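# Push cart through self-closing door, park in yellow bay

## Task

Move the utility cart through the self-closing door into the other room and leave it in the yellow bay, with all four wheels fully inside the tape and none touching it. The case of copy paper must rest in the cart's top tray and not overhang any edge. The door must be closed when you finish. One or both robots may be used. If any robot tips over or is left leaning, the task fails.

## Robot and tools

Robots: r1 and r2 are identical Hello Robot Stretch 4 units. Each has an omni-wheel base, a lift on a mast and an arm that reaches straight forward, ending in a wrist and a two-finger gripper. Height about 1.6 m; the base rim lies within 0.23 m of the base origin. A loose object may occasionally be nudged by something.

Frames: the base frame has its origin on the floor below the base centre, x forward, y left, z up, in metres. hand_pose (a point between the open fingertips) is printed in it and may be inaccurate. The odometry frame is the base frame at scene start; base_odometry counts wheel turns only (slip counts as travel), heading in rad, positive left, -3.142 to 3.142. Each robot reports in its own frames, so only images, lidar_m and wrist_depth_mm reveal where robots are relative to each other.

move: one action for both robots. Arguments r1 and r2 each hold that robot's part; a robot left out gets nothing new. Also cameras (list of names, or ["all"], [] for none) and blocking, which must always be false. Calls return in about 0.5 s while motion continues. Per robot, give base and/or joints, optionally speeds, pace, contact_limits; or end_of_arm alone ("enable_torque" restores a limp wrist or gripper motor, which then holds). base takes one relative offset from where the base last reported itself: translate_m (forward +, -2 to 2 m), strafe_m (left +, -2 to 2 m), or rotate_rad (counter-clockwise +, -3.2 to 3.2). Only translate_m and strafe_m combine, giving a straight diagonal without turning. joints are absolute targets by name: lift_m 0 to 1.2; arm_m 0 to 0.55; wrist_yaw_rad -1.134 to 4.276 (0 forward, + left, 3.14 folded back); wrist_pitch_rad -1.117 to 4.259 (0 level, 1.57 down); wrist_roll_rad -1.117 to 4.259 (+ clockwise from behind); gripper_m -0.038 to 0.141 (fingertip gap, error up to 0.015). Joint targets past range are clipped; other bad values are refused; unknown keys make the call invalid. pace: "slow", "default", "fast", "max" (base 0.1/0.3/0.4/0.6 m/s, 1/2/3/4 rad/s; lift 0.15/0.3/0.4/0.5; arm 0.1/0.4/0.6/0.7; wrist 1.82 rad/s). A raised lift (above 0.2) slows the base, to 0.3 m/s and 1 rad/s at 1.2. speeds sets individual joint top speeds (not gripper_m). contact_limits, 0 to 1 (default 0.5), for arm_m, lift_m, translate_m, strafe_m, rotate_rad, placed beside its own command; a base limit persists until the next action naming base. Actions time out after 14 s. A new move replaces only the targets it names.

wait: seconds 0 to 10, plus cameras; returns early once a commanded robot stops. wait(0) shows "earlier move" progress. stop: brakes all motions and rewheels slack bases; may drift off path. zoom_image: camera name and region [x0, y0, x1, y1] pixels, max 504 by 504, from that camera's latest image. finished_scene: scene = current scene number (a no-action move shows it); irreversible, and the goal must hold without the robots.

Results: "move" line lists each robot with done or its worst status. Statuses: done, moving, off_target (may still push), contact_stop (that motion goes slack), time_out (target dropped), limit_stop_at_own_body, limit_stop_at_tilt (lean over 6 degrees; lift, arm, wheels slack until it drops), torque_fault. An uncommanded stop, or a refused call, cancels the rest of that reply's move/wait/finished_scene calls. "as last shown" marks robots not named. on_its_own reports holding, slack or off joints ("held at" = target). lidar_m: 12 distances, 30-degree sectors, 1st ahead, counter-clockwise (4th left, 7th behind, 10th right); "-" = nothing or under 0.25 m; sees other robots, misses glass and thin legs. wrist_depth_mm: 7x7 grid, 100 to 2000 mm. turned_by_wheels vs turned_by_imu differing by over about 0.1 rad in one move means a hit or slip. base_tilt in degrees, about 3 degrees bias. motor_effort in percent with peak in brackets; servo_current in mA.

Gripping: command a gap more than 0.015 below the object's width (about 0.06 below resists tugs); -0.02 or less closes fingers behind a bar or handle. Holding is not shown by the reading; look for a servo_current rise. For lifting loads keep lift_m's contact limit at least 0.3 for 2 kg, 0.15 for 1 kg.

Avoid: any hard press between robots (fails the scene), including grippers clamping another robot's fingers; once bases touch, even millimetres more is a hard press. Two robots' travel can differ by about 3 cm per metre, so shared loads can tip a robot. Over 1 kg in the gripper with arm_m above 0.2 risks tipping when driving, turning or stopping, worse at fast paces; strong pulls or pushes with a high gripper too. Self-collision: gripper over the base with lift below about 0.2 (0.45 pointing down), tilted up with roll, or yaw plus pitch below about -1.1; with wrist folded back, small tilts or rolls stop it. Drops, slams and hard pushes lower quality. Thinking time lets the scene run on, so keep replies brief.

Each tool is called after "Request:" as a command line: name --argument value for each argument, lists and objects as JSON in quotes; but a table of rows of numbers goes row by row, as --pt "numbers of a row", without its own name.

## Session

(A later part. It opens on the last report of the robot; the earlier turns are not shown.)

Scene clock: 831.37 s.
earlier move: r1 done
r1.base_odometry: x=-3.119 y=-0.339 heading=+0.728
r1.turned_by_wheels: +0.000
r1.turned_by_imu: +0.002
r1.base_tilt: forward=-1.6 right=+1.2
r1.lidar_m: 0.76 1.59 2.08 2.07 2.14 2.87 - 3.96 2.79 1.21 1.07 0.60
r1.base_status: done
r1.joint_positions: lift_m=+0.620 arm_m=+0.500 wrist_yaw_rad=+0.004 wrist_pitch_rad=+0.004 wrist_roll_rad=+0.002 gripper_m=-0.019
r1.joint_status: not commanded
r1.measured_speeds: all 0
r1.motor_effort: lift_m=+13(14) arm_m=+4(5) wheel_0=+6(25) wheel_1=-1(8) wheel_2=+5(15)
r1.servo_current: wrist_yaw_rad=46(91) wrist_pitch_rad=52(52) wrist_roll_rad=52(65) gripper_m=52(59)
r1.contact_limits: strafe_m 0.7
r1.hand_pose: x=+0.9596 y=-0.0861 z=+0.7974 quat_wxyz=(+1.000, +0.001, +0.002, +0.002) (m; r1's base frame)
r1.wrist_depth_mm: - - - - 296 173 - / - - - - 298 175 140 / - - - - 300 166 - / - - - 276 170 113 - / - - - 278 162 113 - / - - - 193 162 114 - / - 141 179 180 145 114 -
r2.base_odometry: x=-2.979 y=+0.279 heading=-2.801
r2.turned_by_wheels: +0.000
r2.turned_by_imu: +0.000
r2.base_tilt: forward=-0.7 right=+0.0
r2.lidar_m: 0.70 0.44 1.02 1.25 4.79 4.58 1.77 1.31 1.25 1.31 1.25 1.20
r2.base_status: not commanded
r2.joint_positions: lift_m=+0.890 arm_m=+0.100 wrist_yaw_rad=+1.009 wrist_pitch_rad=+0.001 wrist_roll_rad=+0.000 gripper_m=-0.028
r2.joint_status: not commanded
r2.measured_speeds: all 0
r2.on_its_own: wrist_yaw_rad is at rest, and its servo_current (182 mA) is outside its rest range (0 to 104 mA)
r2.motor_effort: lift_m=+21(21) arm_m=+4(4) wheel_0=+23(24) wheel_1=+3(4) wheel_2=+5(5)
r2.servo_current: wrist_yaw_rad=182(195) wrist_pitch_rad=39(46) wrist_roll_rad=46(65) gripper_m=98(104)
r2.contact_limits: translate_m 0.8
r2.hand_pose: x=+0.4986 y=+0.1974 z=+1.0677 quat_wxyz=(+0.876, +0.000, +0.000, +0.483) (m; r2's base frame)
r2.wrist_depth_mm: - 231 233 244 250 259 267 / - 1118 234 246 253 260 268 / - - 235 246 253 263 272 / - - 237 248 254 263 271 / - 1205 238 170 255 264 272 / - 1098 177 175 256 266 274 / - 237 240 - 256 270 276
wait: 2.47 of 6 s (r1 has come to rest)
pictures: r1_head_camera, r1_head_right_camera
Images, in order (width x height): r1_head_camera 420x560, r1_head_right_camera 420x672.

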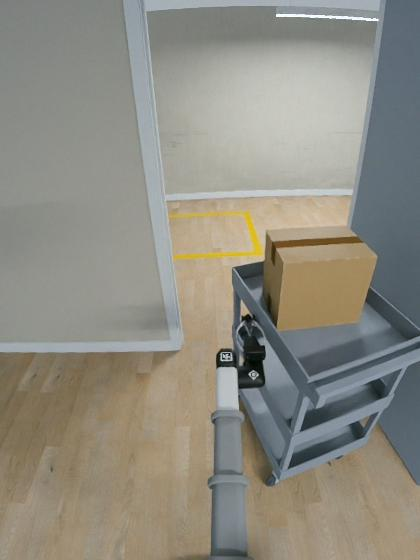

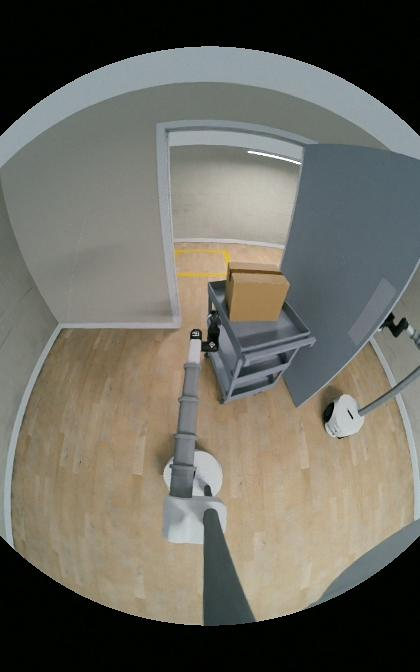

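Request:
move --r1 '{"base":{"strafe_m":0.05},"joints":{"arm_m":0.1}}' --blocking false

Request:
wait --seconds 3

Request:
move --r1 '{"base":{"translate_m":-0.27},"joints":{"lift_m":0.68,"wrist_roll_rad":1.57,"gripper_m":0.08}}' --blocking false

Request:
wait --seconds 3

Request:
move --r1 '{"base":{"strafe_m":-0.6}}' --blocking false

Request:
wait --seconds 5

Request:
move --r1 '{"base":{"rotate_rad":0.26}}' --blocking false

Request:
wait --seconds 4 --cameras '["r1_head_camera","r1_wrist_camera"]'

Scene clock: 852.60 s.
move: r1 moving
r1.base_odometry: x=-3.141 y=-0.314 heading=+0.728
r1.turned_by_wheels: +0.000
r1.turned_by_imu: +0.000
r1.base_tilt: forward=-1.6 right=+1.3
r1.lidar_m: 0.79 1.56 2.09 2.04 2.11 2.80 - 4.01 2.84 1.26 1.01 0.61
r1.base_status: strafe_m moving
r1.joint_positions: lift_m=+0.620 arm_m=+0.449 wrist_yaw_rad=+0.003 wrist_pitch_rad=+0.004 wrist_roll_rad=+0.002 gripper_m=-0.019
r1.joint_status: arm_m moving
r1.measured_speeds: translate_m=-0.001 strafe_m=+0.106 rotate_rad=+0.008 lift_m=+0.000 arm_m=-0.195 wrist_yaw_rad=+0.000 wrist_pitch_rad=+0.000 wrist_roll_rad=+0.000
r1.motor_effort: lift_m=+13(13) arm_m=-4(6) wheel_0=-4(10) wheel_1=+2(9) wheel_2=+0(5)
r1.servo_current: wrist_yaw_rad=46(59) wrist_pitch_rad=52(52) wrist_roll_rad=52(65) gripper_m=52(59)
r1.hand_pose: x=+0.9088 y=-0.0867 z=+0.7974 quat_wxyz=(+1.000, +0.001, +0.002, +0.001) (m; r1's base frame)
r1.wrist_depth_mm: - - - - 394 232 179 / - - - - 399 234 180 / - 891 - - 404 236 180 / - 878 - 452 239 176 143 / - 854 - 410 241 169 144 / - - - 198 216 169 144 / - 132 179 180 154 156 -
r2.base_odometry: x=-2.979 y=+0.279 heading=-2.801
r2.turned_by_wheels: +0.000
r2.turned_by_imu: +0.000
r2.base_tilt: forward=-0.7 right=+0.1
r2.lidar_m: 0.68 0.44 0.99 1.25 4.80 4.58 1.79 1.30 1.24 1.31 1.27 1.20
r2.base_status: not commanded
r2.joint_positions: lift_m=+0.890 arm_m=+0.100 wrist_yaw_rad=+1.009 wrist_pitch_rad=+0.001 wrist_roll_rad=+0.000 gripper_m=-0.028
r2.joint_status: not commanded
r2.measured_speeds: all 0
r2.motor_effort: lift_m=+21(21) arm_m=+4(4) wheel_0=+23(24) wheel_1=+3(4) wheel_2=+5(5)
r2.servo_current: wrist_yaw_rad=189(202) wrist_pitch_rad=39(46) wrist_roll_rad=52(65) gripper_m=98(104)
r2.contact_limits: translate_m 0.8
r2.hand_pose: x=+0.4986 y=+0.1974 z=+1.0677 quat_wxyz=(+0.876, +0.000, +0.000, +0.483) (m; r2's base frame)
r2.wrist_depth_mm: - 232 233 244 251 259 267 / - 1118 235 245 252 260 267 / - - 235 246 254 262 271 / - - 237 246 254 263 271 / - 1160 237 169 256 265 272 / - 1138 177 175 255 267 274 / - 236 240 - 256 270 276

Scene clock: 854.40 s.
earlier move: r1 done
r1.base_odometry: x=-3.152 y=-0.302 heading=+0.728
r1.turned_by_wheels: +0.000
r1.turned_by_imu: +0.000
r1.base_tilt: forward=-1.6 right=+1.3
r1.lidar_m: 0.81 1.58 2.10 2.02 2.10 2.78 - 4.03 2.86 1.30 0.99 0.62
r1.base_status: done
r1.joint_positions: lift_m=+0.620 arm_m=+0.100 wrist_yaw_rad=+0.002 wrist_pitch_rad=+0.004 wrist_roll_rad=+0.002 gripper_m=-0.019
r1.joint_status: all done
r1.measured_speeds: all 0
r1.motor_effort: lift_m=+13(14) arm_m=-4(7) wheel_0=-2(10) wheel_1=+1(9) wheel_2=+1(5)
r1.servo_current: wrist_yaw_rad=59(72) wrist_pitch_rad=46(52) wrist_roll_rad=46(65) gripper_m=52(59)
r1.hand_pose: x=+0.5596 y=-0.0867 z=+0.7974 quat_wxyz=(+1.000, +0.001, +0.002, +0.001) (m; r1's base frame)
r1.wrist_depth_mm: - - - - - 569 - / - - - - 549 559 580 / - - - - 544 564 585 / - - - - 488 329 283 / - - - - 549 332 283 / - - 1182 198 - 991 294 / - 133 179 165 144 301 -
r2.base_odometry: x=-2.979 y=+0.279 heading=-2.801
r2.turned_by_wheels: +0.000
r2.turned_by_imu: +0.000
r2.base_tilt: forward=-0.7 right=+0.1
r2.lidar_m: 0.68 0.46 1.04 1.32 4.77 4.60 1.76 1.28 1.24 1.29 1.26 1.19
r2.base_status: not commanded
r2.joint_positions: lift_m=+0.890 arm_m=+0.100 wrist_yaw_rad=+1.009 wrist_pitch_rad=+0.001 wrist_roll_rad=+0.000 gripper_m=-0.028
r2.joint_status: not commanded
r2.measured_speeds: all 0
r2.on_its_own: wrist_yaw_rad is at rest, and its servo_current (182 mA) is outside its rest range (0 to 104 mA)
r2.motor_effort: lift_m=+20(21) arm_m=+4(4) wheel_0=+24(24) wheel_1=+3(4) wheel_2=+5(5)
r2.servo_current: wrist_yaw_rad=182(202) wrist_pitch_rad=39(46) wrist_roll_rad=46(65) gripper_m=104(104)
r2.contact_limits: translate_m 0.8
r2.hand_pose: x=+0.4986 y=+0.1974 z=+1.0677 quat_wxyz=(+0.876, +0.000, +0.000, +0.483) (m; r2's base frame)
r2.wrist_depth_mm: - 232 232 243 250 259 266 / - 232 234 245 252 259 267 / - 1160 236 246 253 263 270 / - 1182 236 248 254 264 270 / - 1182 238 170 256 265 272 / - 1182 177 175 256 268 274 / - 237 241 - 255 270 276
wait: 1.80 of 3 s (r1 has come to rest)

Scene clock: 854.90 s.
move: r1 moving
r1.base_odometry: x=-3.175 y=-0.323 heading=+0.728
r1.turned_by_wheels: +0.000
r1.turned_by_imu: +0.000
r1.base_tilt: forward=-1.5 right=+1.3
r1.lidar_m: 0.81 1.60 2.13 2.01 2.10 2.78 - 4.06 2.86 1.29 1.10 0.64
r1.base_status: translate_m moving
r1.joint_positions: lift_m=+0.657 arm_m=+0.100 wrist_yaw_rad=+0.002 wrist_pitch_rad=+0.004 wrist_roll_rad=+0.582 gripper_m=+0.005
r1.joint_status: lift_m moving; wrist_roll_rad moving; gripper_m moving
r1.measured_speeds: translate_m=-0.122 strafe_m=-0.001 rotate_rad=+0.000 lift_m=+0.124 arm_m=+0.000 wrist_yaw_rad=+0.000 wrist_pitch_rad=+0.000 wrist_roll_rad=+1.820
r1.motor_effort: lift_m=+25(27) arm_m=-4(4) wheel_0=-5(11) wheel_1=-7(7) wheel_2=+8(9)
r1.servo_current: wrist_yaw_rad=52(59) wrist_pitch_rad=39(52) wrist_roll_rad=85(98) gripper_m=65(78)
r1.hand_pose: x=+0.5596 y=-0.0867 z=+0.8335 quat_wxyz=(+0.958, +0.287, +0.002, +0.001) (m; r1's base frame)
r1.wrist_depth_mm: - - - - 585 603 - / - - - 580 580 597 - / - - - - 574 312 260 / - 1182 - - 452 342 - / - - - - - 1025 325 / - - 189 203 176 - 332 / - 132 167 184 146 - -
r2.base_odometry: x=-2.979 y=+0.279 heading=-2.801
r2.turned_by_wheels: +0.000
r2.turned_by_imu: +0.000
r2.base_tilt: forward=-0.7 right=+0.0
r2.lidar_m: 0.67 0.46 1.03 1.28 4.80 4.60 1.80 1.31 1.22 1.29 1.26 1.19
r2.base_status: not commanded
r2.joint_positions: lift_m=+0.890 arm_m=+0.100 wrist_yaw_rad=+1.009 wrist_pitch_rad=+0.001 wrist_roll_rad=+0.000 gripper_m=-0.028
r2.joint_status: not commanded
r2.measured_speeds: all 0
r2.motor_effort: lift_m=+21(21) arm_m=+4(4) wheel_0=+23(24) wheel_1=+4(4) wheel_2=+5(5)
r2.servo_current: wrist_yaw_rad=176(195) wrist_pitch_rad=39(52) wrist_roll_rad=46(59) gripper_m=104(104)
r2.contact_limits: translate_m 0.8
r2.hand_pose: x=+0.4986 y=+0.1974 z=+1.0677 quat_wxyz=(+0.876, +0.000, +0.000, +0.483) (m; r2's base frame)
r2.wrist_depth_mm: - 232 234 244 251 260 266 / - 233 235 246 253 262 268 / - - 234 246 254 262 268 / - - 236 247 254 264 271 / - 1255 238 170 255 264 271 / - 1182 177 175 256 266 273 / - 238 240 - 255 271 274

Scene clock: 856.77 s.
earlier move: r1 done
r1.base_odometry: x=-3.353 y=-0.482 heading=+0.728
r1.turned_by_wheels: +0.000
r1.turned_by_imu: -0.001
r1.base_tilt: forward=-1.6 right=+1.3
r1.lidar_m: 0.97 1.85 2.13 2.00 2.08 2.73 4.13 4.03 2.88 2.72 1.23 0.85
r1.base_status: done
r1.joint_positions: lift_m=+0.680 arm_m=+0.100 wrist_yaw_rad=+0.002 wrist_pitch_rad=+0.004 wrist_roll_rad=+1.568 gripper_m=+0.080
r1.joint_status: all done
r1.measured_speeds: all 0
r1.motor_effort: lift_m=+24(27) arm_m=-4(4) wheel_0=-4(11) wheel_1=-1(8) wheel_2=+0(10)
r1.servo_current: wrist_yaw_rad=46(65) wrist_pitch_rad=52(52) wrist_roll_rad=65(117) gripper_m=39(91)
r1.hand_pose: x=+0.5596 y=-0.0867 z=+0.8565 quat_wxyz=(+0.708, +0.706, +0.002, -0.001) (m; r1's base frame)
r1.wrist_depth_mm: - - 842 591 - 609 - / - - 842 569 - - 580 / - - 820 647 - - - / - - - 1008 - 1160 1118 / - - - - - 1756 1229 / - - 198 - 195 1537 1229 / - 148 - 138 - 144 1229
r2.base_odometry: x=-2.979 y=+0.279 heading=-2.801
r2.turned_by_wheels: +0.000
r2.turned_by_imu: +0.000
r2.base_tilt: forward=-0.7 right=+0.0
r2.lidar_m: 0.70 0.44 1.03 1.37 4.78 4.60 1.79 1.29 1.24 1.30 1.24 1.18
r2.base_status: not commanded
r2.joint_positions: lift_m=+0.890 arm_m=+0.100 wrist_yaw_rad=+1.009 wrist_pitch_rad=+0.001 wrist_roll_rad=+0.000 gripper_m=-0.028
r2.joint_status: not commanded
r2.measured_speeds: all 0
r2.on_its_own: wrist_yaw_rad is at rest, and its servo_current (189 mA) is outside its rest range (0 to 104 mA)
r2.motor_effort: lift_m=+21(21) arm_m=+4(4) wheel_0=+23(24) wheel_1=+3(4) wheel_2=+5(5)
r2.servo_current: wrist_yaw_rad=189(202) wrist_pitch_rad=39(52) wrist_roll_rad=33(65) gripper_m=91(104)
r2.contact_limits: translate_m 0.8
r2.hand_pose: x=+0.4986 y=+0.1974 z=+1.0677 quat_wxyz=(+0.876, +0.000, +0.000, +0.483) (m; r2's base frame)
r2.wrist_depth_mm: - - 233 244 250 259 267 / - - 234 247 252 259 267 / - - 235 247 253 260 270 / - - 237 249 255 264 271 / - 1281 238 170 255 264 272 / - - 177 175 255 266 273 / - 236 241 - 255 270 274
wait: 1.87 of 3 s (r1 has come to rest)

Scene clock: 857.27 s.
move: r1 moving
r1.base_odometry: x=-3.329 y=-0.509 heading=+0.728
r1.turned_by_wheels: +0.000
r1.turned_by_imu: +0.000
r1.base_tilt: forward=-1.6 right=+1.3
r1.lidar_m: 0.93 1.85 2.17 2.03 2.12 2.80 4.09 4.00 2.81 2.68 1.25 0.84
r1.base_status: strafe_m moving
r1.joint_positions: lift_m=+0.680 arm_m=+0.100 wrist_yaw_rad=+0.002 wrist_pitch_rad=+0.004 wrist_roll_rad=+1.568 gripper_m=+0.080
r1.joint_status: not commanded
r1.measured_speeds: translate_m=+0.001 strafe_m=-0.142 rotate_rad=-0.003 lift_m=+0.000 arm_m=+0.000 wrist_yaw_rad=+0.000 wrist_pitch_rad=+0.000 wrist_roll_rad=+0.000
r1.motor_effort: lift_m=+24(24) arm_m=-4(4) wheel_0=+11(11) wheel_1=-10(10) wheel_2=-1(1)
r1.servo_current: wrist_yaw_rad=39(65) wrist_pitch_rad=39(52) wrist_roll_rad=46(65) gripper_m=46(52)
r1.hand_pose: x=+0.5596 y=-0.0867 z=+0.8565 quat_wxyz=(+0.708, +0.706, +0.002, -0.001) (m; r1's base frame)
r1.wrist_depth_mm: - - - 597 - 615 - / - - 831 564 - - 580 / - - 820 634 - - - / - - - 931 - 1138 1060 / - - - - - 1756 1205 / - - 199 - 191 1537 1229 / - 148 - 139 - 144 1255
r2.base_odometry: x=-2.979 y=+0.279 heading=-2.801
r2.turned_by_wheels: +0.000
r2.turned_by_imu: +0.000
r2.base_tilt: forward=-0.7 right=+0.1
r2.lidar_m: 0.70 0.45 1.03 1.36 4.79 4.59 1.78 1.31 1.24 1.28 1.26 1.18
r2.base_status: not commanded
r2.joint_positions: lift_m=+0.890 arm_m=+0.100 wrist_yaw_rad=+1.009 wrist_pitch_rad=+0.001 wrist_roll_rad=+0.000 gripper_m=-0.028
r2.joint_status: not commanded
r2.measured_speeds: all 0
r2.motor_effort: lift_m=+21(21) arm_m=+4(4) wheel_0=+23(24) wheel_1=+3(4) wheel_2=+5(5)
r2.servo_current: wrist_yaw_rad=182(195) wrist_pitch_rad=39(46) wrist_roll_rad=46(59) gripper_m=98(104)
r2.contact_limits: translate_m 0.8
r2.hand_pose: x=+0.4986 y=+0.1974 z=+1.0677 quat_wxyz=(+0.876, +0.000, +0.000, +0.483) (m; r2's base frame)
r2.wrist_depth_mm: - - 232 244 250 259 267 / - - 234 246 252 259 268 / - - 235 246 253 260 270 / - - 237 248 255 263 270 / - 1205 238 170 256 264 271 / - - 177 175 255 266 274 / - 236 240 - 255 271 274

Scene clock: 860.10 s.
earlier move: r1 done
r1.base_odometry: x=-2.954 y=-0.930 heading=+0.728
r1.turned_by_wheels: +0.000
r1.turned_by_imu: -0.002
r1.base_tilt: forward=-1.6 right=+1.3
r1.lidar_m: 0.87 0.88 2.51 2.59 2.68 3.52 4.11 3.19 2.23 2.09 0.82 0.88
r1.base_status: done
r1.joint_positions: lift_m=+0.680 arm_m=+0.100 wrist_yaw_rad=+0.002 wrist_pitch_rad=+0.004 wrist_roll_rad=+1.568 gripper_m=+0.080
r1.joint_status: not commanded
r1.measured_speeds: all 0
r1.motor_effort: lift_m=+24(24) arm_m=-4(4) wheel_0=+1(11) wheel_1=+2(10) wheel_2=+0(2)
r1.servo_current: wrist_yaw_rad=46(72) wrist_pitch_rad=39(52) wrist_roll_rad=52(72) gripper_m=46(52)
r1.hand_pose: x=+0.5596 y=-0.0867 z=+0.8565 quat_wxyz=(+0.708, +0.706, +0.002, -0.001) (m; r1's base frame)
r1.wrist_depth_mm: 517 512 525 525 521 525 539 / 580 574 580 - - - - / - - - - - - - / - - - - - 1499 1160 / - - - 699 - 668 - / - - 211 647 195 647 - / - - 820 150 - 144 -
r2.base_odometry: x=-2.979 y=+0.279 heading=-2.801
r2.turned_by_wheels: +0.000
r2.turned_by_imu: +0.000
r2.base_tilt: forward=-0.7 right=+0.0
r2.lidar_m: 0.69 0.45 0.74 0.77 0.99 4.59 1.80 1.30 1.23 1.31 1.25 1.18
r2.base_status: not commanded
r2.joint_positions: lift_m=+0.890 arm_m=+0.100 wrist_yaw_rad=+1.009 wrist_pitch_rad=+0.001 wrist_roll_rad=+0.000 gripper_m=-0.028
r2.joint_status: not commanded
r2.measured_speeds: all 0
r2.on_its_own: wrist_yaw_rad is at rest, and its servo_current (189 mA) is outside its rest range (0 to 104 mA)
r2.motor_effort: lift_m=+21(21) arm_m=+4(4) wheel_0=+23(24) wheel_1=+3(4) wheel_2=+5(5)
r2.servo_current: wrist_yaw_rad=189(202) wrist_pitch_rad=39(52) wrist_roll_rad=52(59) gripper_m=91(111)
r2.contact_limits: translate_m 0.8
r2.hand_pose: x=+0.4986 y=+0.1974 z=+1.0677 quat_wxyz=(+0.876, +0.000, +0.000, +0.483) (m; r2's base frame)
r2.wrist_depth_mm: - - 232 243 251 259 266 / - - 234 246 252 260 267 / - - 236 247 253 260 270 / - - 237 248 255 263 271 / - - 238 169 256 265 272 / - - 177 175 255 266 273 / - 237 239 - 255 270 274
wait: 2.83 of 5 s (r1 has come to rest)

Scene clock: 860.60 s.
move: r1 moving
r1.base_odometry: x=-2.954 y=-0.930 heading=+0.940
r1.turned_by_wheels: +0.212
r1.turned_by_imu: +0.213
r1.base_tilt: forward=-1.6 right=+1.3
r1.lidar_m: 0.84 2.01 2.61 2.60 2.88 3.99 4.00 2.62 2.14 2.12 0.85 0.89
r1.base_status: rotate_rad moving
r1.joint_positions: lift_m=+0.680 arm_m=+0.100 wrist_yaw_rad=+0.002 wrist_pitch_rad=+0.004 wrist_roll_rad=+1.568 gripper_m=+0.080
r1.joint_status: not commanded
r1.measured_speeds: translate_m=-0.001 strafe_m=+0.000 rotate_rad=+0.466 lift_m=+0.000 arm_m=+0.000 wrist_yaw_rad=+0.000 wrist_pitch_rad=+0.000 wrist_roll_rad=+0.000
r1.motor_effort: lift_m=+24(24) arm_m=-4(4) wheel_0=-3(8) wheel_1=-3(7) wheel_2=-1(7)
r1.servo_current: wrist_yaw_rad=26(72) wrist_pitch_rad=52(52) wrist_roll_rad=46(59) gripper_m=46(46)
r1.hand_pose: x=+0.5595 y=-0.0868 z=+0.8565 quat_wxyz=(+0.708, +0.706, +0.002, -0.001) (m; r1's base frame)
r1.wrist_depth_mm: - - - - - - - / - - - 591 - - 1160 / - - - - - 647 - / - - 831 809 - 640 - / - - 842 820 - 621 - / - - 211 603 190 - 609 / - 148 - 143 - 144 1138
r2.base_odometry: x=-2.979 y=+0.279 heading=-2.801
r2.turned_by_wheels: +0.000
r2.turned_by_imu: +0.000
r2.base_tilt: forward=-0.7 right=+0.0
r2.lidar_m: 0.68 0.48 0.83 0.80 1.00 4.61 1.80 1.29 1.24 1.30 1.27 1.20
r2.base_status: not commanded
r2.joint_positions: lift_m=+0.890 arm_m=+0.100 wrist_yaw_rad=+1.009 wrist_pitch_rad=+0.001 wrist_roll_rad=+0.000 gripper_m=-0.028
r2.joint_status: not commanded
r2.measured_speeds: all 0
r2.motor_effort: lift_m=+21(21) arm_m=+4(4) wheel_0=+24(24) wheel_1=+3(4) wheel_2=+5(5)
r2.servo_current: wrist_yaw_rad=189(195) wrist_pitch_rad=39(46) wrist_roll_rad=39(52) gripper_m=104(104)
r2.contact_limits: translate_m 0.8
r2.hand_pose: x=+0.4986 y=+0.1974 z=+1.0677 quat_wxyz=(+0.876, +0.000, +0.000, +0.483) (m; r2's base frame)
r2.wrist_depth_mm: - - 233 242 251 259 266 / - - 235 246 253 260 267 / - - 234 246 253 260 270 / - - 236 247 254 264 271 / - - 237 169 255 265 272 / - - 177 175 255 266 273 / - 237 241 - 256 271 274

Scene clock: 861.13 s.
earlier move: r1 done
r1.base_odometry: x=-2.954 y=-0.929 heading=+0.988
r1.turned_by_wheels: +0.047
r1.turned_by_imu: +0.048
r1.base_tilt: forward=-1.6 right=+1.3
r1.lidar_m: 0.85 2.04 2.60 2.60 2.94 3.97 3.98 2.54 2.12 0.93 0.86 0.87
r1.base_status: done
r1.joint_positions: lift_m=+0.680 arm_m=+0.100 wrist_yaw_rad=+0.002 wrist_pitch_rad=+0.004 wrist_roll_rad=+1.568 gripper_m=+0.080
r1.joint_status: not commanded
r1.measured_speeds: all 0
r1.motor_effort: lift_m=+24(24) arm_m=-4(4) wheel_0=-2(8) wheel_1=-3(7) wheel_2=-1(7)
r1.servo_current: wrist_yaw_rad=33(72) wrist_pitch_rad=46(52) wrist_roll_rad=39(59) gripper_m=46(46)
r1.hand_pose: x=+0.5595 y=-0.0868 z=+0.8565 quat_wxyz=(+0.708, +0.706, +0.002, -0.001) (m; r1's base frame)
r1.wrist_depth_mm: - - - - - - - / - - - 627 - 627 1138 / - - - 820 - 627 - / - - 831 831 - 627 - / - - 842 842 - 609 - / 1618 - 198 603 189 - 603 / - 149 - 138 - 1464 1229
r2.base_odometry: x=-2.979 y=+0.279 heading=-2.801
r2.turned_by_wheels: +0.000
r2.turned_by_imu: +0.000
r2.base_tilt: forward=-0.7 right=+0.1
r2.lidar_m: 0.68 0.46 0.86 0.81 0.99 4.61 1.81 1.31 1.23 1.32 1.26 1.22
r2.base_status: not commanded
r2.joint_positions: lift_m=+0.890 arm_m=+0.100 wrist_yaw_rad=+1.009 wrist_pitch_rad=+0.001 wrist_roll_rad=+0.000 gripper_m=-0.028
r2.joint_status: not commanded
r2.measured_speeds: all 0
r2.on_its_own: wrist_yaw_rad is at rest, and its servo_current (182 mA) is outside its rest range (0 to 104 mA)
r2.motor_effort: lift_m=+21(21) arm_m=+4(4) wheel_0=+23(24) wheel_1=+4(4) wheel_2=+5(5)
r2.servo_current: wrist_yaw_rad=182(202) wrist_pitch_rad=39(46) wrist_roll_rad=52(52) gripper_m=98(104)
r2.contact_limits: translate_m 0.8
r2.hand_pose: x=+0.4986 y=+0.1974 z=+1.0677 quat_wxyz=(+0.876, +0.000, +0.000, +0.483) (m; r2's base frame)
r2.wrist_depth_mm: - - 233 244 252 259 266 / - - 234 246 252 262 267 / - - 235 246 253 263 270 / - - 237 247 254 263 272 / - - 238 170 255 264 272 / 759 707 177 175 255 267 274 / - 237 240 - 256 270 276
wait: 0.53 of 4 s (r1 has come to rest)
pictures: r1_head_camera, r1_wrist_camera
Images, in order (width x height): r1_head_camera 420x560, r1_wrist_camera 616x392.

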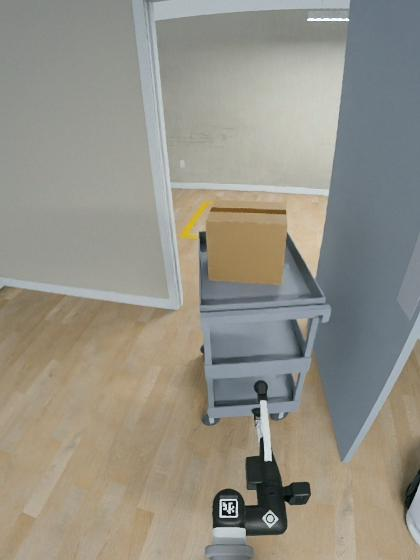

